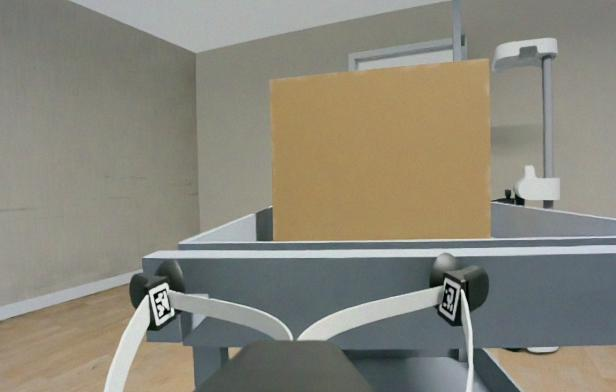

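move:
  blocking: false
  r2: {"base": {"translate_m": -0.02}, "pace": "slow"}
  cameras: []

wait:
  seconds: 0.7
  cameras: []

move:
  blocking: false
  r2: {"base": {"rotate_rad": -0.17}, "pace": "slow"}
  cameras: []

wait:
  seconds: 2
  cameras: ["r2_wrist_camera", "r2_head_camera"]

Scene clock: 4613.27 s.
move: r2 moving
r1.base_odometry: x=-1.884 y=-0.848 heading=+0.804
r1.turned_by_wheels: +0.000
r1.turned_by_imu: +0.000
r1.base_tilt: forward=-1.6 right=+1.2
r1.lidar_m: 1.02 0.34 0.35 3.17 3.37 1.35 1.33 2.14 1.57 1.53 1.49 1.09
r1.base_status: not commanded
r1.joint_positions: lift_m=+0.583 arm_m=+0.000 wrist_yaw_rad=+1.637 wrist_pitch_rad=+0.002 wrist_roll_rad=+0.000 gripper_m=-0.024
r1.joint_status: not commanded
r1.measured_speeds: translate_m=+0.000 strafe_m=+0.000 rotate_rad=+0.000 lift_m=+0.000 arm_m=+0.000 wrist_yaw_rad=+0.000 wrist_pitch_rad=+0.000 wrist_roll_rad=+0.000
r1.motor_effort: lift_m=+13(13) arm_m=-3(4) wheel_0=+7(8) wheel_1=-4(4) wheel_2=+1(1)
r1.servo_current: wrist_yaw_rad=46(65) wrist_pitch_rad=39(52) wrist_roll_rad=39(59) gripper_m=65(72)
r1.contact_limits: strafe_m 0.7
r1.hand_pose: x=+0.2389 y=+0.2936 z=+0.7611 quat_wxyz=(+0.683, -0.001, +0.001, +0.730) (m; r1's base frame)
r1.wrist_depth_mm: - - 246 179 243 240 239 / - - 246 244 243 241 238 / - - 247 178 244 242 240 / - - 248 246 243 242 241 / - - 248 179 244 243 241 / - - 249 180 244 243 241 / 1983 1708 250 180 245 242 242
r2.base_odometry: x=-1.980 y=+0.919 heading=-2.190
r2.turned_by_wheels: +0.000
r2.turned_by_imu: +0.000
r2.base_tilt: forward=-0.7 right=+0.1
r2.lidar_m: 0.45 3.19 2.91 2.98 2.31 2.13 2.19 1.90 1.73 1.76 2.21 0.51
r2.base_status: translate_m moving
r2.joint_positions: lift_m=+0.682 arm_m=+0.000 wrist_yaw_rad=-0.003 wrist_pitch_rad=+0.003 wrist_roll_rad=+0.002 gripper_m=+0.140
r2.joint_status: not commanded
r2.measured_speeds: translate_m=-0.043 strafe_m=+0.000 rotate_rad=+0.000 lift_m=+0.000 arm_m=+0.000 wrist_yaw_rad=+0.000 wrist_pitch_rad=+0.000 wrist_roll_rad=+0.000
r2.motor_effort: lift_m=+18(18) arm_m=+5(6) wheel_0=-3(8) wheel_1=-6(7) wheel_2=+8(9)
r2.servo_current: wrist_yaw_rad=52(52) wrist_pitch_rad=39(52) wrist_roll_rad=46(59) gripper_m=46(59)
r2.hand_pose: x=+0.4589 y=-0.0883 z=+0.8592 quat_wxyz=(+1.000, +0.001, +0.002, -0.002) (m; r2's base frame)
r2.wrist_depth_mm: - - - - - - - / - - - 585 535 504 - / - - - 574 535 508 - / - - - 569 535 512 - / - - 268 265 256 245 243 / - - 262 256 309 303 301 / 1983 1983 1708 112 - - 1808
pictures: none
No camera images: "cameras" was empty.

Scene clock: 4613.97 s.
earlier move: r2 done
r1.base_odometry: x=-1.884 y=-0.848 heading=+0.804
r1.turned_by_wheels: +0.000
r1.turned_by_imu: +0.000
r1.base_tilt: forward=-1.6 right=+1.2
r1.lidar_m: 1.03 0.34 0.33 3.15 3.38 1.37 1.32 2.11 1.58 1.52 1.46 1.07
r1.base_status: not commanded
r1.joint_positions: lift_m=+0.583 arm_m=+0.000 wrist_yaw_rad=+1.637 wrist_pitch_rad=+0.002 wrist_roll_rad=+0.000 gripper_m=-0.024
r1.joint_status: not commanded
r1.measured_speeds: translate_m=+0.000 strafe_m=+0.000 rotate_rad=+0.000 lift_m=+0.000 arm_m=+0.000 wrist_yaw_rad=+0.000 wrist_pitch_rad=+0.000 wrist_roll_rad=+0.000
r1.motor_effort: lift_m=+13(13) arm_m=-3(4) wheel_0=+8(8) wheel_1=-4(4) wheel_2=+1(1)
r1.servo_current: wrist_yaw_rad=52(72) wrist_pitch_rad=46(52) wrist_roll_rad=59(65) gripper_m=72(72)
r1.contact_limits: strafe_m 0.7
r1.hand_pose: x=+0.2389 y=+0.2936 z=+0.7611 quat_wxyz=(+0.683, -0.001, +0.001, +0.730) (m; r1's base frame)
r1.wrist_depth_mm: - - 246 178 242 241 239 / - - 247 244 243 241 239 / - - 247 179 243 241 240 / - - 248 245 244 242 240 / - - 249 179 245 243 241 / - - 249 179 244 243 241 / 1921 1708 249 180 246 242 242
r2.base_odometry: x=-1.976 y=+0.925 heading=-2.190
r2.turned_by_wheels: +0.000
r2.turned_by_imu: +0.000
r2.base_tilt: forward=-0.6 right=+0.1
r2.lidar_m: 0.47 3.19 2.93 2.95 2.29 2.14 2.17 1.88 1.73 1.77 2.26 0.52
r2.base_status: done
r2.joint_positions: lift_m=+0.682 arm_m=+0.000 wrist_yaw_rad=-0.003 wrist_pitch_rad=+0.003 wrist_roll_rad=+0.002 gripper_m=+0.140
r2.joint_status: not commanded
r2.measured_speeds: translate_m=+0.000 strafe_m=+0.000 rotate_rad=+0.000 lift_m=+0.000 arm_m=+0.000 wrist_yaw_rad=+0.000 wrist_pitch_rad=+0.000 wrist_roll_rad=+0.000
r2.motor_effort: lift_m=+18(18) arm_m=+6(6) wheel_0=-5(8) wheel_1=-4(7) wheel_2=+5(9)
r2.servo_current: wrist_yaw_rad=46(52) wrist_pitch_rad=39(52) wrist_roll_rad=52(59) gripper_m=59(59)
r2.hand_pose: x=+0.4589 y=-0.0883 z=+0.8592 quat_wxyz=(+1.000, +0.001, +0.002, -0.002) (m; r2's base frame)
r2.wrist_depth_mm: - - - - - - - / - - - 591 544 521 - / - - - 580 544 517 - / - - - 585 544 521 - / - - 272 264 262 255 253 / - - 270 266 319 312 310 / - 1863 1756 112 - - 1863
wait: 0.70 s; at rest by 0.67 s
pictures: none
No camera images: "cameras" was empty.

Scene clock: 4614.47 s.
move: r2 moving
r1.base_odometry: x=-1.884 y=-0.848 heading=+0.804
r1.turned_by_wheels: +0.000
r1.turned_by_imu: +0.000
r1.base_tilt: forward=-1.6 right=+1.2
r1.lidar_m: 1.02 0.33 0.33 3.18 3.36 1.35 1.34 2.15 1.58 1.52 1.48 1.08
r1.base_status: not commanded
r1.joint_positions: lift_m=+0.583 arm_m=+0.000 wrist_yaw_rad=+1.637 wrist_pitch_rad=+0.002 wrist_roll_rad=+0.000 gripper_m=-0.024
r1.joint_status: not commanded
r1.measured_speeds: translate_m=+0.000 strafe_m=+0.000 rotate_rad=+0.000 lift_m=+0.000 arm_m=+0.000 wrist_yaw_rad=+0.000 wrist_pitch_rad=+0.000 wrist_roll_rad=+0.000
r1.motor_effort: lift_m=+13(13) arm_m=-4(4) wheel_0=+8(8) wheel_1=-4(4) wheel_2=+0(1)
r1.servo_current: wrist_yaw_rad=52(59) wrist_pitch_rad=39(52) wrist_roll_rad=52(65) gripper_m=65(72)
r1.contact_limits: strafe_m 0.7
r1.hand_pose: x=+0.2389 y=+0.2936 z=+0.7611 quat_wxyz=(+0.683, -0.001, +0.001, +0.730) (m; r1's base frame)
r1.wrist_depth_mm: - - 246 179 242 240 239 / - - 247 245 244 241 240 / - - 247 179 243 242 240 / - - 248 245 244 242 241 / - - 248 179 244 243 241 / - - 249 180 245 244 242 / 1921 1708 249 180 245 243 242
r2.base_odometry: x=-1.976 y=+0.925 heading=-2.307
r2.turned_by_wheels: -0.117
r2.turned_by_imu: -0.114
r2.base_tilt: forward=-0.7 right=+0.1
r2.lidar_m: 0.48 3.37 2.95 2.94 2.44 2.13 2.14 2.00 1.72 1.71 2.06 0.54
r2.base_status: rotate_rad moving
r2.joint_positions: lift_m=+0.682 arm_m=+0.000 wrist_yaw_rad=-0.003 wrist_pitch_rad=+0.003 wrist_roll_rad=+0.002 gripper_m=+0.140
r2.joint_status: not commanded
r2.measured_speeds: translate_m=-0.001 strafe_m=+0.001 rotate_rad=-0.340 lift_m=+0.000 arm_m=+0.000 wrist_yaw_rad=+0.000 wrist_pitch_rad=+0.000 wrist_roll_rad=+0.000
r2.motor_effort: lift_m=+18(18) arm_m=+6(6) wheel_0=+5(9) wheel_1=+4(8) wheel_2=+7(9)
r2.servo_current: wrist_yaw_rad=52(52) wrist_pitch_rad=39(46) wrist_roll_rad=52(52) gripper_m=59(59)
r2.hand_pose: x=+0.4589 y=-0.0882 z=+0.8592 quat_wxyz=(+1.000, +0.001, +0.002, -0.001) (m; r2's base frame)
r2.wrist_depth_mm: - - - - - - - / - - - 574 549 - - / - - - 564 549 - - / - - - 569 544 - - / - 276 273 273 276 277 281 / - 271 332 336 338 340 343 / 1983 1756 1863 112 - 1983 368
pictures: none
No camera images: "cameras" was empty.

Scene clock: 4615.07 s.
earlier move: r2 done
r1.base_odometry: x=-1.884 y=-0.848 heading=+0.804
r1.turned_by_wheels: +0.000
r1.turned_by_imu: +0.000
r1.base_tilt: forward=-1.6 right=+1.3
r1.lidar_m: 1.03 0.32 0.31 3.17 3.35 1.37 1.36 2.13 1.59 1.52 1.48 1.10
r1.base_status: not commanded
r1.joint_positions: lift_m=+0.583 arm_m=+0.000 wrist_yaw_rad=+1.637 wrist_pitch_rad=+0.002 wrist_roll_rad=+0.000 gripper_m=-0.024
r1.joint_status: not commanded
r1.measured_speeds: translate_m=+0.000 strafe_m=+0.000 rotate_rad=+0.000 lift_m=+0.000 arm_m=+0.000 wrist_yaw_rad=+0.000 wrist_pitch_rad=+0.000 wrist_roll_rad=+0.000
r1.motor_effort: lift_m=+13(13) arm_m=-4(4) wheel_0=+7(8) wheel_1=-4(4) wheel_2=+1(1)
r1.servo_current: wrist_yaw_rad=20(72) wrist_pitch_rad=52(52) wrist_roll_rad=59(65) gripper_m=78(78)
r1.contact_limits: strafe_m 0.7
r1.hand_pose: x=+0.2389 y=+0.2936 z=+0.7611 quat_wxyz=(+0.683, -0.001, +0.001, +0.730) (m; r1's base frame)
r1.wrist_depth_mm: - - 246 178 243 241 239 / - - 247 244 242 240 239 / - - 247 178 243 242 239 / - - 247 245 244 242 240 / - - 248 179 244 243 241 / - - 249 180 244 243 241 / 1921 1708 249 180 246 242 242
r2.base_odometry: x=-1.976 y=+0.925 heading=-2.358
r2.turned_by_wheels: -0.052
r2.turned_by_imu: -0.050
r2.base_tilt: forward=-0.7 right=+0.0
r2.lidar_m: 0.46 3.48 2.94 2.93 2.53 2.15 2.14 2.06 1.74 1.71 2.02 0.55
r2.base_status: done
r2.joint_positions: lift_m=+0.682 arm_m=+0.000 wrist_yaw_rad=-0.003 wrist_pitch_rad=+0.003 wrist_roll_rad=+0.002 gripper_m=+0.140
r2.joint_status: not commanded
r2.measured_speeds: translate_m=+0.000 strafe_m=+0.000 rotate_rad=+0.000 lift_m=+0.000 arm_m=+0.000 wrist_yaw_rad=+0.000 wrist_pitch_rad=+0.000 wrist_roll_rad=+0.000
r2.motor_effort: lift_m=+18(18) arm_m=+5(6) wheel_0=+4(9) wheel_1=+4(8) wheel_2=+6(9)
r2.servo_current: wrist_yaw_rad=46(59) wrist_pitch_rad=46(46) wrist_roll_rad=39(59) gripper_m=46(59)
r2.hand_pose: x=+0.4589 y=-0.0882 z=+0.8592 quat_wxyz=(+1.000, +0.001, +0.002, -0.001) (m; r2's base frame)
r2.wrist_depth_mm: - - - - - - - / - - - 569 - - - / - - 585 569 - - - / - - 591 580 564 - - / - 274 281 285 289 297 303 / - 268 336 343 349 362 377 / - 1808 1661 112 - 1808 1756
wait: 0.60 of 2 s (r2 has come to rest)
pictures: r2_head_camera, r2_wrist_camera
Images, in order (width x height): r2_head_camera 420x560, r2_wrist_camera 616x392.

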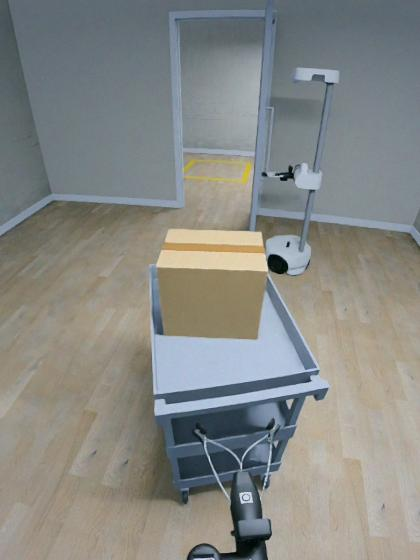

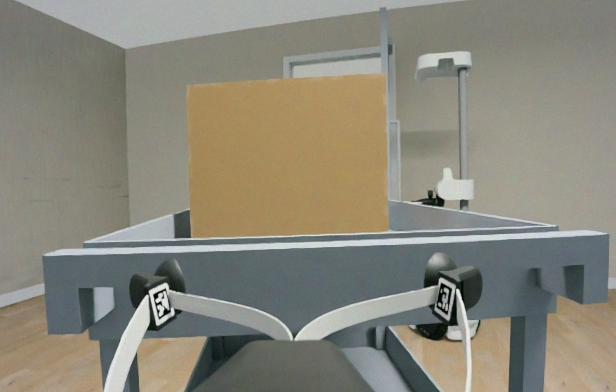

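move:
  blocking: false
  r2: {"base": {"translate_m": 0.4}, "pace": "slow"}
  cameras: []

wait:
  seconds: 8
  cameras: ["r2_wrist_camera", "r2_head_camera"]

Scene clock: 4623.33 s.
move: r2 moving
r1.base_odometry: x=-1.884 y=-0.848 heading=+0.804
r1.turned_by_wheels: +0.000
r1.turned_by_imu: +0.000
r1.base_tilt: forward=-1.6 right=+1.3
r1.lidar_m: 1.04 0.37 0.33 3.19 3.34 1.38 1.33 2.11 1.59 1.51 1.47 1.11
r1.base_status: not commanded
r1.joint_positions: lift_m=+0.583 arm_m=+0.000 wrist_yaw_rad=+1.637 wrist_pitch_rad=+0.002 wrist_roll_rad=+0.000 gripper_m=-0.024
r1.joint_status: not commanded
r1.measured_speeds: translate_m=+0.000 strafe_m=+0.000 rotate_rad=+0.000 lift_m=+0.000 arm_m=+0.000 wrist_yaw_rad=+0.000 wrist_pitch_rad=+0.000 wrist_roll_rad=+0.000
r1.motor_effort: lift_m=+13(13) arm_m=-3(4) wheel_0=+7(8) wheel_1=-4(4) wheel_2=+1(1)
r1.servo_current: wrist_yaw_rad=46(72) wrist_pitch_rad=39(46) wrist_roll_rad=46(65) gripper_m=72(72)
r1.contact_limits: strafe_m 0.7
r1.hand_pose: x=+0.2389 y=+0.2936 z=+0.7611 quat_wxyz=(+0.683, -0.001, +0.001, +0.730) (m; r1's base frame)
r1.wrist_depth_mm: - - 246 178 242 241 239 / - - 247 244 243 241 239 / - - 247 179 243 242 239 / - - 247 245 244 242 241 / - - 248 179 245 243 241 / - - 249 180 244 243 241 / 1921 1756 249 180 245 243 241
r2.base_odometry: x=-1.985 y=+0.916 heading=-2.358
r2.turned_by_wheels: +0.000
r2.turned_by_imu: +0.001
r2.base_tilt: forward=-0.7 right=+0.0
r2.lidar_m: 0.45 3.46 2.96 2.92 2.54 2.17 2.15 2.05 1.75 1.73 2.03 0.52
r2.base_status: translate_m moving
r2.joint_positions: lift_m=+0.682 arm_m=+0.000 wrist_yaw_rad=-0.003 wrist_pitch_rad=+0.003 wrist_roll_rad=+0.002 gripper_m=+0.140
r2.joint_status: not commanded
r2.measured_speeds: translate_m=+0.049 strafe_m=+0.000 rotate_rad=+0.002 lift_m=+0.000 arm_m=+0.000 wrist_yaw_rad=+0.000 wrist_pitch_rad=+0.000 wrist_roll_rad=+0.000
r2.motor_effort: lift_m=+18(18) arm_m=+5(6) wheel_0=+8(9) wheel_1=+6(7) wheel_2=-8(10)
r2.servo_current: wrist_yaw_rad=46(52) wrist_pitch_rad=33(46) wrist_roll_rad=52(59) gripper_m=52(52)
r2.hand_pose: x=+0.4589 y=-0.0882 z=+0.8592 quat_wxyz=(+1.000, +0.001, +0.002, -0.001) (m; r2's base frame)
r2.wrist_depth_mm: - - - - - - - / - - - 564 - - - / - - 580 559 - - - / - - 580 559 554 - - / - 274 271 274 278 287 291 / 271 259 268 334 338 355 364 / - 327 946 112 - 1863 1618
pictures: none
No camera images: "cameras" was empty.

Scene clock: 4628.13 s.
earlier move: r2 done
r1.base_odometry: x=-1.884 y=-0.848 heading=+0.804
r1.turned_by_wheels: +0.000
r1.turned_by_imu: +0.000
r1.base_tilt: forward=-1.6 right=+1.3
r1.lidar_m: 1.01 0.34 0.30 3.15 3.34 1.02 1.17 2.15 1.60 1.50 1.45 1.09
r1.base_status: not commanded
r1.joint_positions: lift_m=+0.583 arm_m=+0.000 wrist_yaw_rad=+1.637 wrist_pitch_rad=+0.002 wrist_roll_rad=+0.000 gripper_m=-0.024
r1.joint_status: not commanded
r1.measured_speeds: translate_m=+0.000 strafe_m=+0.000 rotate_rad=+0.000 lift_m=+0.000 arm_m=+0.000 wrist_yaw_rad=+0.000 wrist_pitch_rad=+0.000 wrist_roll_rad=+0.000
r1.motor_effort: lift_m=+13(13) arm_m=-4(4) wheel_0=+7(8) wheel_1=-4(5) wheel_2=+1(1)
r1.servo_current: wrist_yaw_rad=52(72) wrist_pitch_rad=39(52) wrist_roll_rad=59(65) gripper_m=72(78)
r1.contact_limits: strafe_m 0.7
r1.hand_pose: x=+0.2389 y=+0.2936 z=+0.7611 quat_wxyz=(+0.683, -0.001, +0.001, +0.730) (m; r1's base frame)
r1.wrist_depth_mm: - - 246 179 243 240 238 / - - 247 244 243 241 239 / - - 247 179 243 241 240 / - - 247 245 244 242 240 / - - 248 179 244 242 240 / - - 249 179 245 242 241 / 1921 1708 249 180 246 242 242
r2.base_odometry: x=-2.259 y=+0.643 heading=-2.358
r2.turned_by_wheels: +0.000
r2.turned_by_imu: +0.002
r2.base_tilt: forward=-0.7 right=+0.1
r2.lidar_m: 0.44 0.48 2.87 2.84 2.97 2.54 2.52 2.17 1.85 1.83 2.12 0.51
r2.base_status: done
r2.joint_positions: lift_m=+0.682 arm_m=+0.000 wrist_yaw_rad=+0.000 wrist_pitch_rad=+0.003 wrist_roll_rad=+0.002 gripper_m=+0.140
r2.joint_status: not commanded
r2.measured_speeds: translate_m=+0.000 strafe_m=+0.000 rotate_rad=+0.000 lift_m=+0.000 arm_m=+0.000 wrist_yaw_rad=+0.000 wrist_pitch_rad=+0.000 wrist_roll_rad=+0.000
r2.motor_effort: lift_m=+18(18) arm_m=+5(6) wheel_0=+6(13) wheel_1=+4(10) wheel_2=-8(18)
r2.servo_current: wrist_yaw_rad=39(65) wrist_pitch_rad=39(46) wrist_roll_rad=52(65) gripper_m=52(59)
r2.hand_pose: x=+0.4592 y=-0.0875 z=+0.8592 quat_wxyz=(+1.000, +0.001, +0.002, +0.000) (m; r2's base frame)
r2.wrist_depth_mm: - - - - - - - / - - 569 521 - - - / - - 554 521 - - - / - - 564 525 691 - - / 317 272 271 265 254 245 240 / 315 251 247 244 242 289 239 / 327 1708 750 112 303 320 1808
wait: 4.80 of 8 s (r2 has come to rest)
pictures: r2_head_camera, r2_wrist_camera
Images, in order (width x height): r2_head_camera 420x560, r2_wrist_camera 616x392.

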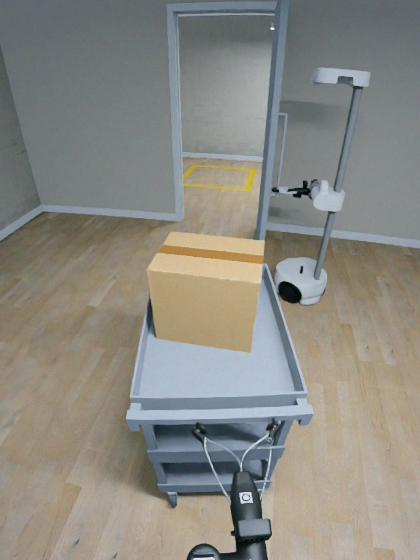

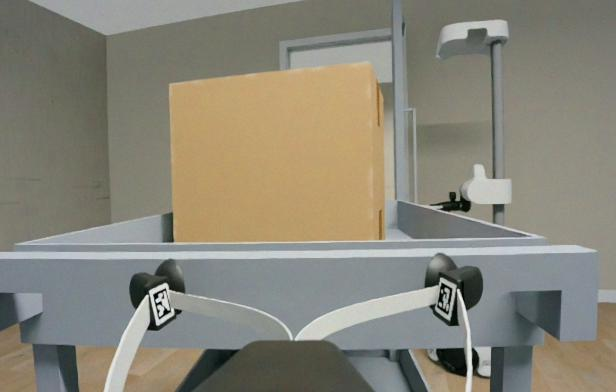

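move:
  blocking: false
  r2: {"base": {"rotate_rad": 0.04}, "pace": "slow"}
  cameras: []

wait:
  seconds: 1
  cameras: ["r2_wrist_camera"]

Scene clock: 4659.33 s.
move: r2 moving
r1.base_odometry: x=-1.884 y=-0.848 heading=+0.804
r1.turned_by_wheels: +0.000
r1.turned_by_imu: +0.000
r1.base_tilt: forward=-1.6 right=+1.2
r1.lidar_m: 1.04 0.33 0.32 3.18 3.34 1.03 1.20 2.15 1.57 1.52 1.44 1.10
r1.base_status: not commanded
r1.joint_positions: lift_m=+0.583 arm_m=+0.000 wrist_yaw_rad=+1.637 wrist_pitch_rad=+0.002 wrist_roll_rad=+0.000 gripper_m=-0.024
r1.joint_status: not commanded
r1.measured_speeds: translate_m=+0.000 strafe_m=+0.000 rotate_rad=+0.000 lift_m=+0.000 arm_m=+0.000 wrist_yaw_rad=+0.000 wrist_pitch_rad=+0.000 wrist_roll_rad=+0.000
r1.motor_effort: lift_m=+13(13) arm_m=-4(4) wheel_0=+7(8) wheel_1=-4(4) wheel_2=+1(1)
r1.servo_current: wrist_yaw_rad=52(65) wrist_pitch_rad=46(52) wrist_roll_rad=39(52) gripper_m=65(72)
r1.contact_limits: strafe_m 0.7
r1.hand_pose: x=+0.2389 y=+0.2936 z=+0.7611 quat_wxyz=(+0.683, -0.001, +0.001, +0.730) (m; r1's base frame)
r1.wrist_depth_mm: - - 246 179 242 241 239 / - - 248 244 243 240 239 / - - 247 178 244 242 240 / - - 248 245 244 242 240 / - - 248 179 245 243 240 / - - 249 180 244 243 242 / 1921 1708 249 180 245 243 242
r2.base_odometry: x=-2.259 y=+0.643 heading=-2.320
r2.turned_by_wheels: +0.039
r2.turned_by_imu: +0.038
r2.base_tilt: forward=-0.7 right=+0.0
r2.lidar_m: 0.46 0.49 2.84 2.87 2.91 2.53 2.52 2.13 1.83 1.83 2.15 0.52
r2.base_status: rotate_rad moving
r2.joint_positions: lift_m=+0.682 arm_m=+0.000 wrist_yaw_rad=-0.003 wrist_pitch_rad=+0.003 wrist_roll_rad=+0.002 gripper_m=+0.140
r2.joint_status: not commanded
r2.measured_speeds: translate_m=+0.000 strafe_m=+0.000 rotate_rad=+0.000 lift_m=+0.000 arm_m=+0.000 wrist_yaw_rad=+0.000 wrist_pitch_rad=+0.000 wrist_roll_rad=+0.000
r2.motor_effort: lift_m=+18(18) arm_m=+5(6) wheel_0=-1(7) wheel_1=-3(5) wheel_2=-8(10)
r2.servo_current: wrist_yaw_rad=39(52) wrist_pitch_rad=39(46) wrist_roll_rad=39(65) gripper_m=52(59)
r2.hand_pose: x=+0.4589 y=-0.0884 z=+0.8592 quat_wxyz=(+1.000, +0.001, +0.002, -0.002) (m; r2's base frame)
r2.wrist_depth_mm: - - - - - - - / - - - 525 1983 - - / - - 569 525 661 - - / - - 574 525 627 - - / 278 273 268 263 254 242 238 / 300 216 247 303 238 234 262 / 338 1808 842 112 - 1661 298
pictures: none
No camera images: "cameras" was empty.

Scene clock: 4659.53 s.
earlier move: r2 done
r1.base_odometry: x=-1.884 y=-0.848 heading=+0.804
r1.turned_by_wheels: +0.000
r1.turned_by_imu: +0.000
r1.base_tilt: forward=-1.6 right=+1.3
r1.lidar_m: 1.02 0.34 0.30 3.16 3.34 1.03 1.17 2.13 1.58 1.51 1.46 1.07
r1.base_status: not commanded
r1.joint_positions: lift_m=+0.583 arm_m=+0.000 wrist_yaw_rad=+1.637 wrist_pitch_rad=+0.002 wrist_roll_rad=+0.000 gripper_m=-0.024
r1.joint_status: not commanded
r1.measured_speeds: translate_m=+0.000 strafe_m=+0.000 rotate_rad=+0.000 lift_m=+0.000 arm_m=+0.000 wrist_yaw_rad=+0.000 wrist_pitch_rad=+0.000 wrist_roll_rad=+0.000
r1.motor_effort: lift_m=+13(13) arm_m=-3(4) wheel_0=+7(8) wheel_1=-4(4) wheel_2=+1(1)
r1.servo_current: wrist_yaw_rad=26(65) wrist_pitch_rad=39(52) wrist_roll_rad=59(59) gripper_m=65(72)
r1.contact_limits: strafe_m 0.7
r1.hand_pose: x=+0.2389 y=+0.2936 z=+0.7611 quat_wxyz=(+0.683, -0.001, +0.001, +0.730) (m; r1's base frame)
r1.wrist_depth_mm: - - 246 179 243 241 238 / - - 247 244 243 241 239 / - - 248 178 244 241 239 / - - 249 244 244 242 239 / - - 249 179 244 243 241 / - - 248 179 244 243 241 / 1983 1756 249 180 245 242 242
r2.base_odometry: x=-2.259 y=+0.643 heading=-2.320
r2.turned_by_wheels: +0.000
r2.turned_by_imu: +0.000
r2.base_tilt: forward=-0.7 right=+0.0
r2.lidar_m: 0.44 0.47 2.83 2.85 2.90 2.52 2.54 2.12 1.83 1.84 2.19 0.49
r2.base_status: done
r2.joint_positions: lift_m=+0.682 arm_m=+0.000 wrist_yaw_rad=-0.003 wrist_pitch_rad=+0.003 wrist_roll_rad=+0.002 gripper_m=+0.140
r2.joint_status: not commanded
r2.measured_speeds: translate_m=+0.000 strafe_m=+0.000 rotate_rad=+0.000 lift_m=+0.000 arm_m=+0.000 wrist_yaw_rad=+0.000 wrist_pitch_rad=+0.000 wrist_roll_rad=+0.000
r2.motor_effort: lift_m=+18(18) arm_m=+5(6) wheel_0=-5(7) wheel_1=-4(5) wheel_2=-8(10)
r2.servo_current: wrist_yaw_rad=46(52) wrist_pitch_rad=46(46) wrist_roll_rad=33(65) gripper_m=46(59)
r2.hand_pose: x=+0.4589 y=-0.0884 z=+0.8592 quat_wxyz=(+1.000, +0.001, +0.002, -0.002) (m; r2's base frame)
r2.wrist_depth_mm: - - - - - - - / - - - 530 - - - / - - 569 525 640 - - / - - 574 530 615 - - / 277 273 270 264 254 242 238 / 300 256 248 247 240 293 260 / 1756 351 831 112 - 1661 300
wait: 0.20 of 1 s (r2 has come to rest)
pictures: r2_wrist_camera
Images, in order (width x height): r2_wrist_camera 616x392.

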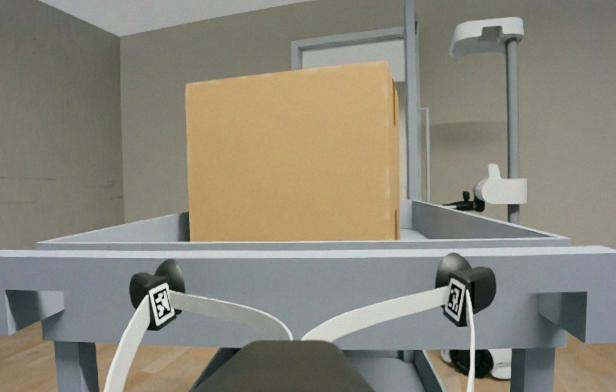

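move:
  blocking: false
  r2: {"base": {"translate_m": 0.35}, "pace": "slow"}
  cameras: []

wait:
  seconds: 8
  cameras: ["r2_wrist_camera", "r2_head_camera"]

Scene clock: 4665.27 s.
move: r2 moving
r1.base_odometry: x=-1.884 y=-0.848 heading=+0.804
r1.turned_by_wheels: +0.000
r1.turned_by_imu: +0.000
r1.base_tilt: forward=-1.6 right=+1.2
r1.lidar_m: 1.05 0.36 0.31 3.18 3.36 1.00 1.19 2.12 1.59 1.52 1.45 1.09
r1.base_status: not commanded
r1.joint_positions: lift_m=+0.583 arm_m=+0.000 wrist_yaw_rad=+1.637 wrist_pitch_rad=+0.002 wrist_roll_rad=+0.000 gripper_m=-0.024
r1.joint_status: not commanded
r1.measured_speeds: translate_m=+0.000 strafe_m=+0.000 rotate_rad=+0.000 lift_m=+0.000 arm_m=+0.000 wrist_yaw_rad=+0.000 wrist_pitch_rad=+0.000 wrist_roll_rad=+0.000
r1.motor_effort: lift_m=+13(13) arm_m=-4(4) wheel_0=+7(8) wheel_1=-4(4) wheel_2=+1(1)
r1.servo_current: wrist_yaw_rad=52(59) wrist_pitch_rad=46(52) wrist_roll_rad=46(59) gripper_m=72(72)
r1.contact_limits: strafe_m 0.7
r1.hand_pose: x=+0.2389 y=+0.2936 z=+0.7611 quat_wxyz=(+0.683, -0.001, +0.001, +0.730) (m; r1's base frame)
r1.wrist_depth_mm: - - 247 178 242 240 238 / - - 247 243 243 241 239 / - - 247 179 243 241 240 / - - 248 245 244 241 240 / - - 248 179 244 243 241 / - - 248 180 244 242 242 / 1983 1708 248 180 245 243 242
r2.base_odometry: x=-2.267 y=+0.634 heading=-2.320
r2.turned_by_wheels: +0.000
r2.turned_by_imu: +0.000
r2.base_tilt: forward=-0.7 right=+0.1
r2.lidar_m: 0.46 0.48 2.85 2.84 2.94 2.55 2.54 2.14 1.84 1.84 2.17 0.52
r2.base_status: translate_m moving
r2.joint_positions: lift_m=+0.682 arm_m=+0.000 wrist_yaw_rad=-0.004 wrist_pitch_rad=+0.003 wrist_roll_rad=+0.002 gripper_m=+0.140
r2.joint_status: not commanded
r2.measured_speeds: translate_m=+0.050 strafe_m=+0.000 rotate_rad=+0.003 lift_m=+0.000 arm_m=+0.000 wrist_yaw_rad=+0.000 wrist_pitch_rad=+0.000 wrist_roll_rad=+0.000
r2.motor_effort: lift_m=+18(18) arm_m=+6(6) wheel_0=+5(6) wheel_1=+4(7) wheel_2=-13(15)
r2.servo_current: wrist_yaw_rad=52(59) wrist_pitch_rad=39(46) wrist_roll_rad=46(52) gripper_m=46(59)
r2.hand_pose: x=+0.4588 y=-0.0885 z=+0.8592 quat_wxyz=(+1.000, +0.001, +0.002, -0.002) (m; r2's base frame)
r2.wrist_depth_mm: - - - - - - - / - - - 525 - - - / - - 574 530 647 - - / - - 574 535 609 1863 - / 277 272 268 264 253 242 238 / 300 255 248 244 241 293 262 / 334 353 820 112 - 1618 300
pictures: none
No camera images: "cameras" was empty.

Scene clock: 4669.53 s.
earlier move: r2 done
r1.base_odometry: x=-1.884 y=-0.848 heading=+0.804
r1.turned_by_wheels: +0.000
r1.turned_by_imu: +0.000
r1.base_tilt: forward=-1.6 right=+1.3
r1.lidar_m: 1.05 0.34 0.32 3.18 0.92 0.73 1.32 2.14 1.60 1.52 1.49 1.10
r1.base_status: not commanded
r1.joint_positions: lift_m=+0.583 arm_m=+0.000 wrist_yaw_rad=+1.637 wrist_pitch_rad=+0.002 wrist_roll_rad=+0.000 gripper_m=-0.024
r1.joint_status: not commanded
r1.measured_speeds: translate_m=+0.000 strafe_m=+0.000 rotate_rad=+0.000 lift_m=+0.000 arm_m=+0.000 wrist_yaw_rad=+0.000 wrist_pitch_rad=+0.000 wrist_roll_rad=+0.000
r1.motor_effort: lift_m=+13(13) arm_m=-3(4) wheel_0=+7(8) wheel_1=-4(5) wheel_2=+1(1)
r1.servo_current: wrist_yaw_rad=39(65) wrist_pitch_rad=39(52) wrist_roll_rad=59(72) gripper_m=65(78)
r1.contact_limits: strafe_m 0.7
r1.hand_pose: x=+0.2389 y=+0.2936 z=+0.7611 quat_wxyz=(+0.683, -0.001, +0.001, +0.730) (m; r1's base frame)
r1.wrist_depth_mm: - - 246 178 243 240 238 / - - 247 244 243 241 240 / - - 247 178 244 241 240 / - - 248 245 244 241 240 / - - 248 179 244 243 241 / - - 249 180 244 243 242 / 1983 1708 249 180 246 243 243
r2.base_odometry: x=-2.497 y=+0.387 heading=-2.320
r2.turned_by_wheels: +0.000
r2.turned_by_imu: +0.001
r2.base_tilt: forward=-0.7 right=+0.1
r2.lidar_m: 0.47 0.53 2.75 2.76 3.28 2.85 2.86 2.22 1.93 1.93 2.30 0.54
r2.base_status: done
r2.joint_positions: lift_m=+0.682 arm_m=+0.000 wrist_yaw_rad=-0.003 wrist_pitch_rad=+0.003 wrist_roll_rad=+0.002 gripper_m=+0.140
r2.joint_status: not commanded
r2.measured_speeds: translate_m=+0.000 strafe_m=+0.000 rotate_rad=+0.000 lift_m=+0.000 arm_m=+0.000 wrist_yaw_rad=+0.000 wrist_pitch_rad=+0.000 wrist_roll_rad=+0.000
r2.motor_effort: lift_m=+18(18) arm_m=+5(6) wheel_0=+6(12) wheel_1=+3(9) wheel_2=-7(15)
r2.servo_current: wrist_yaw_rad=39(59) wrist_pitch_rad=52(52) wrist_roll_rad=39(59) gripper_m=52(59)
r2.hand_pose: x=+0.4589 y=-0.0883 z=+0.8592 quat_wxyz=(+1.000, +0.001, +0.002, -0.001) (m; r2's base frame)
r2.wrist_depth_mm: - - - - - - - / - - - 549 715 - - / - - 603 544 574 - - / - - 603 549 564 - 1255 / 298 283 271 264 255 242 241 / 362 349 267 257 301 235 229 / 1921 1756 1863 112 - 312 -
wait: 4.27 of 8 s (r2 has come to rest)
pictures: r2_head_camera, r2_wrist_camera
Images, in order (width x height): r2_head_camera 420x560, r2_wrist_camera 616x392.

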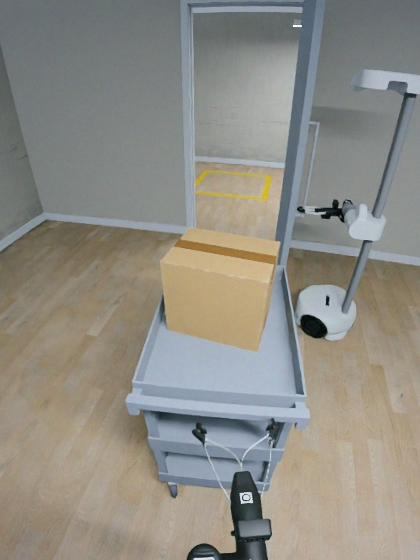

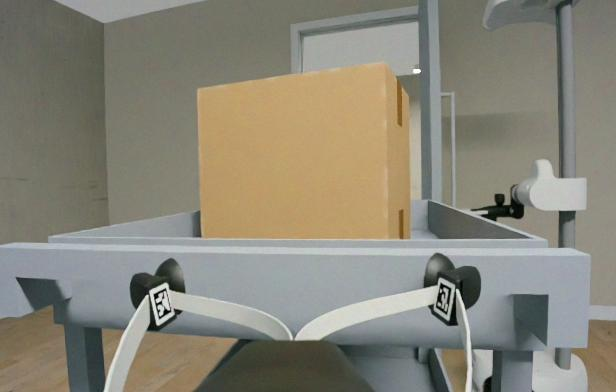

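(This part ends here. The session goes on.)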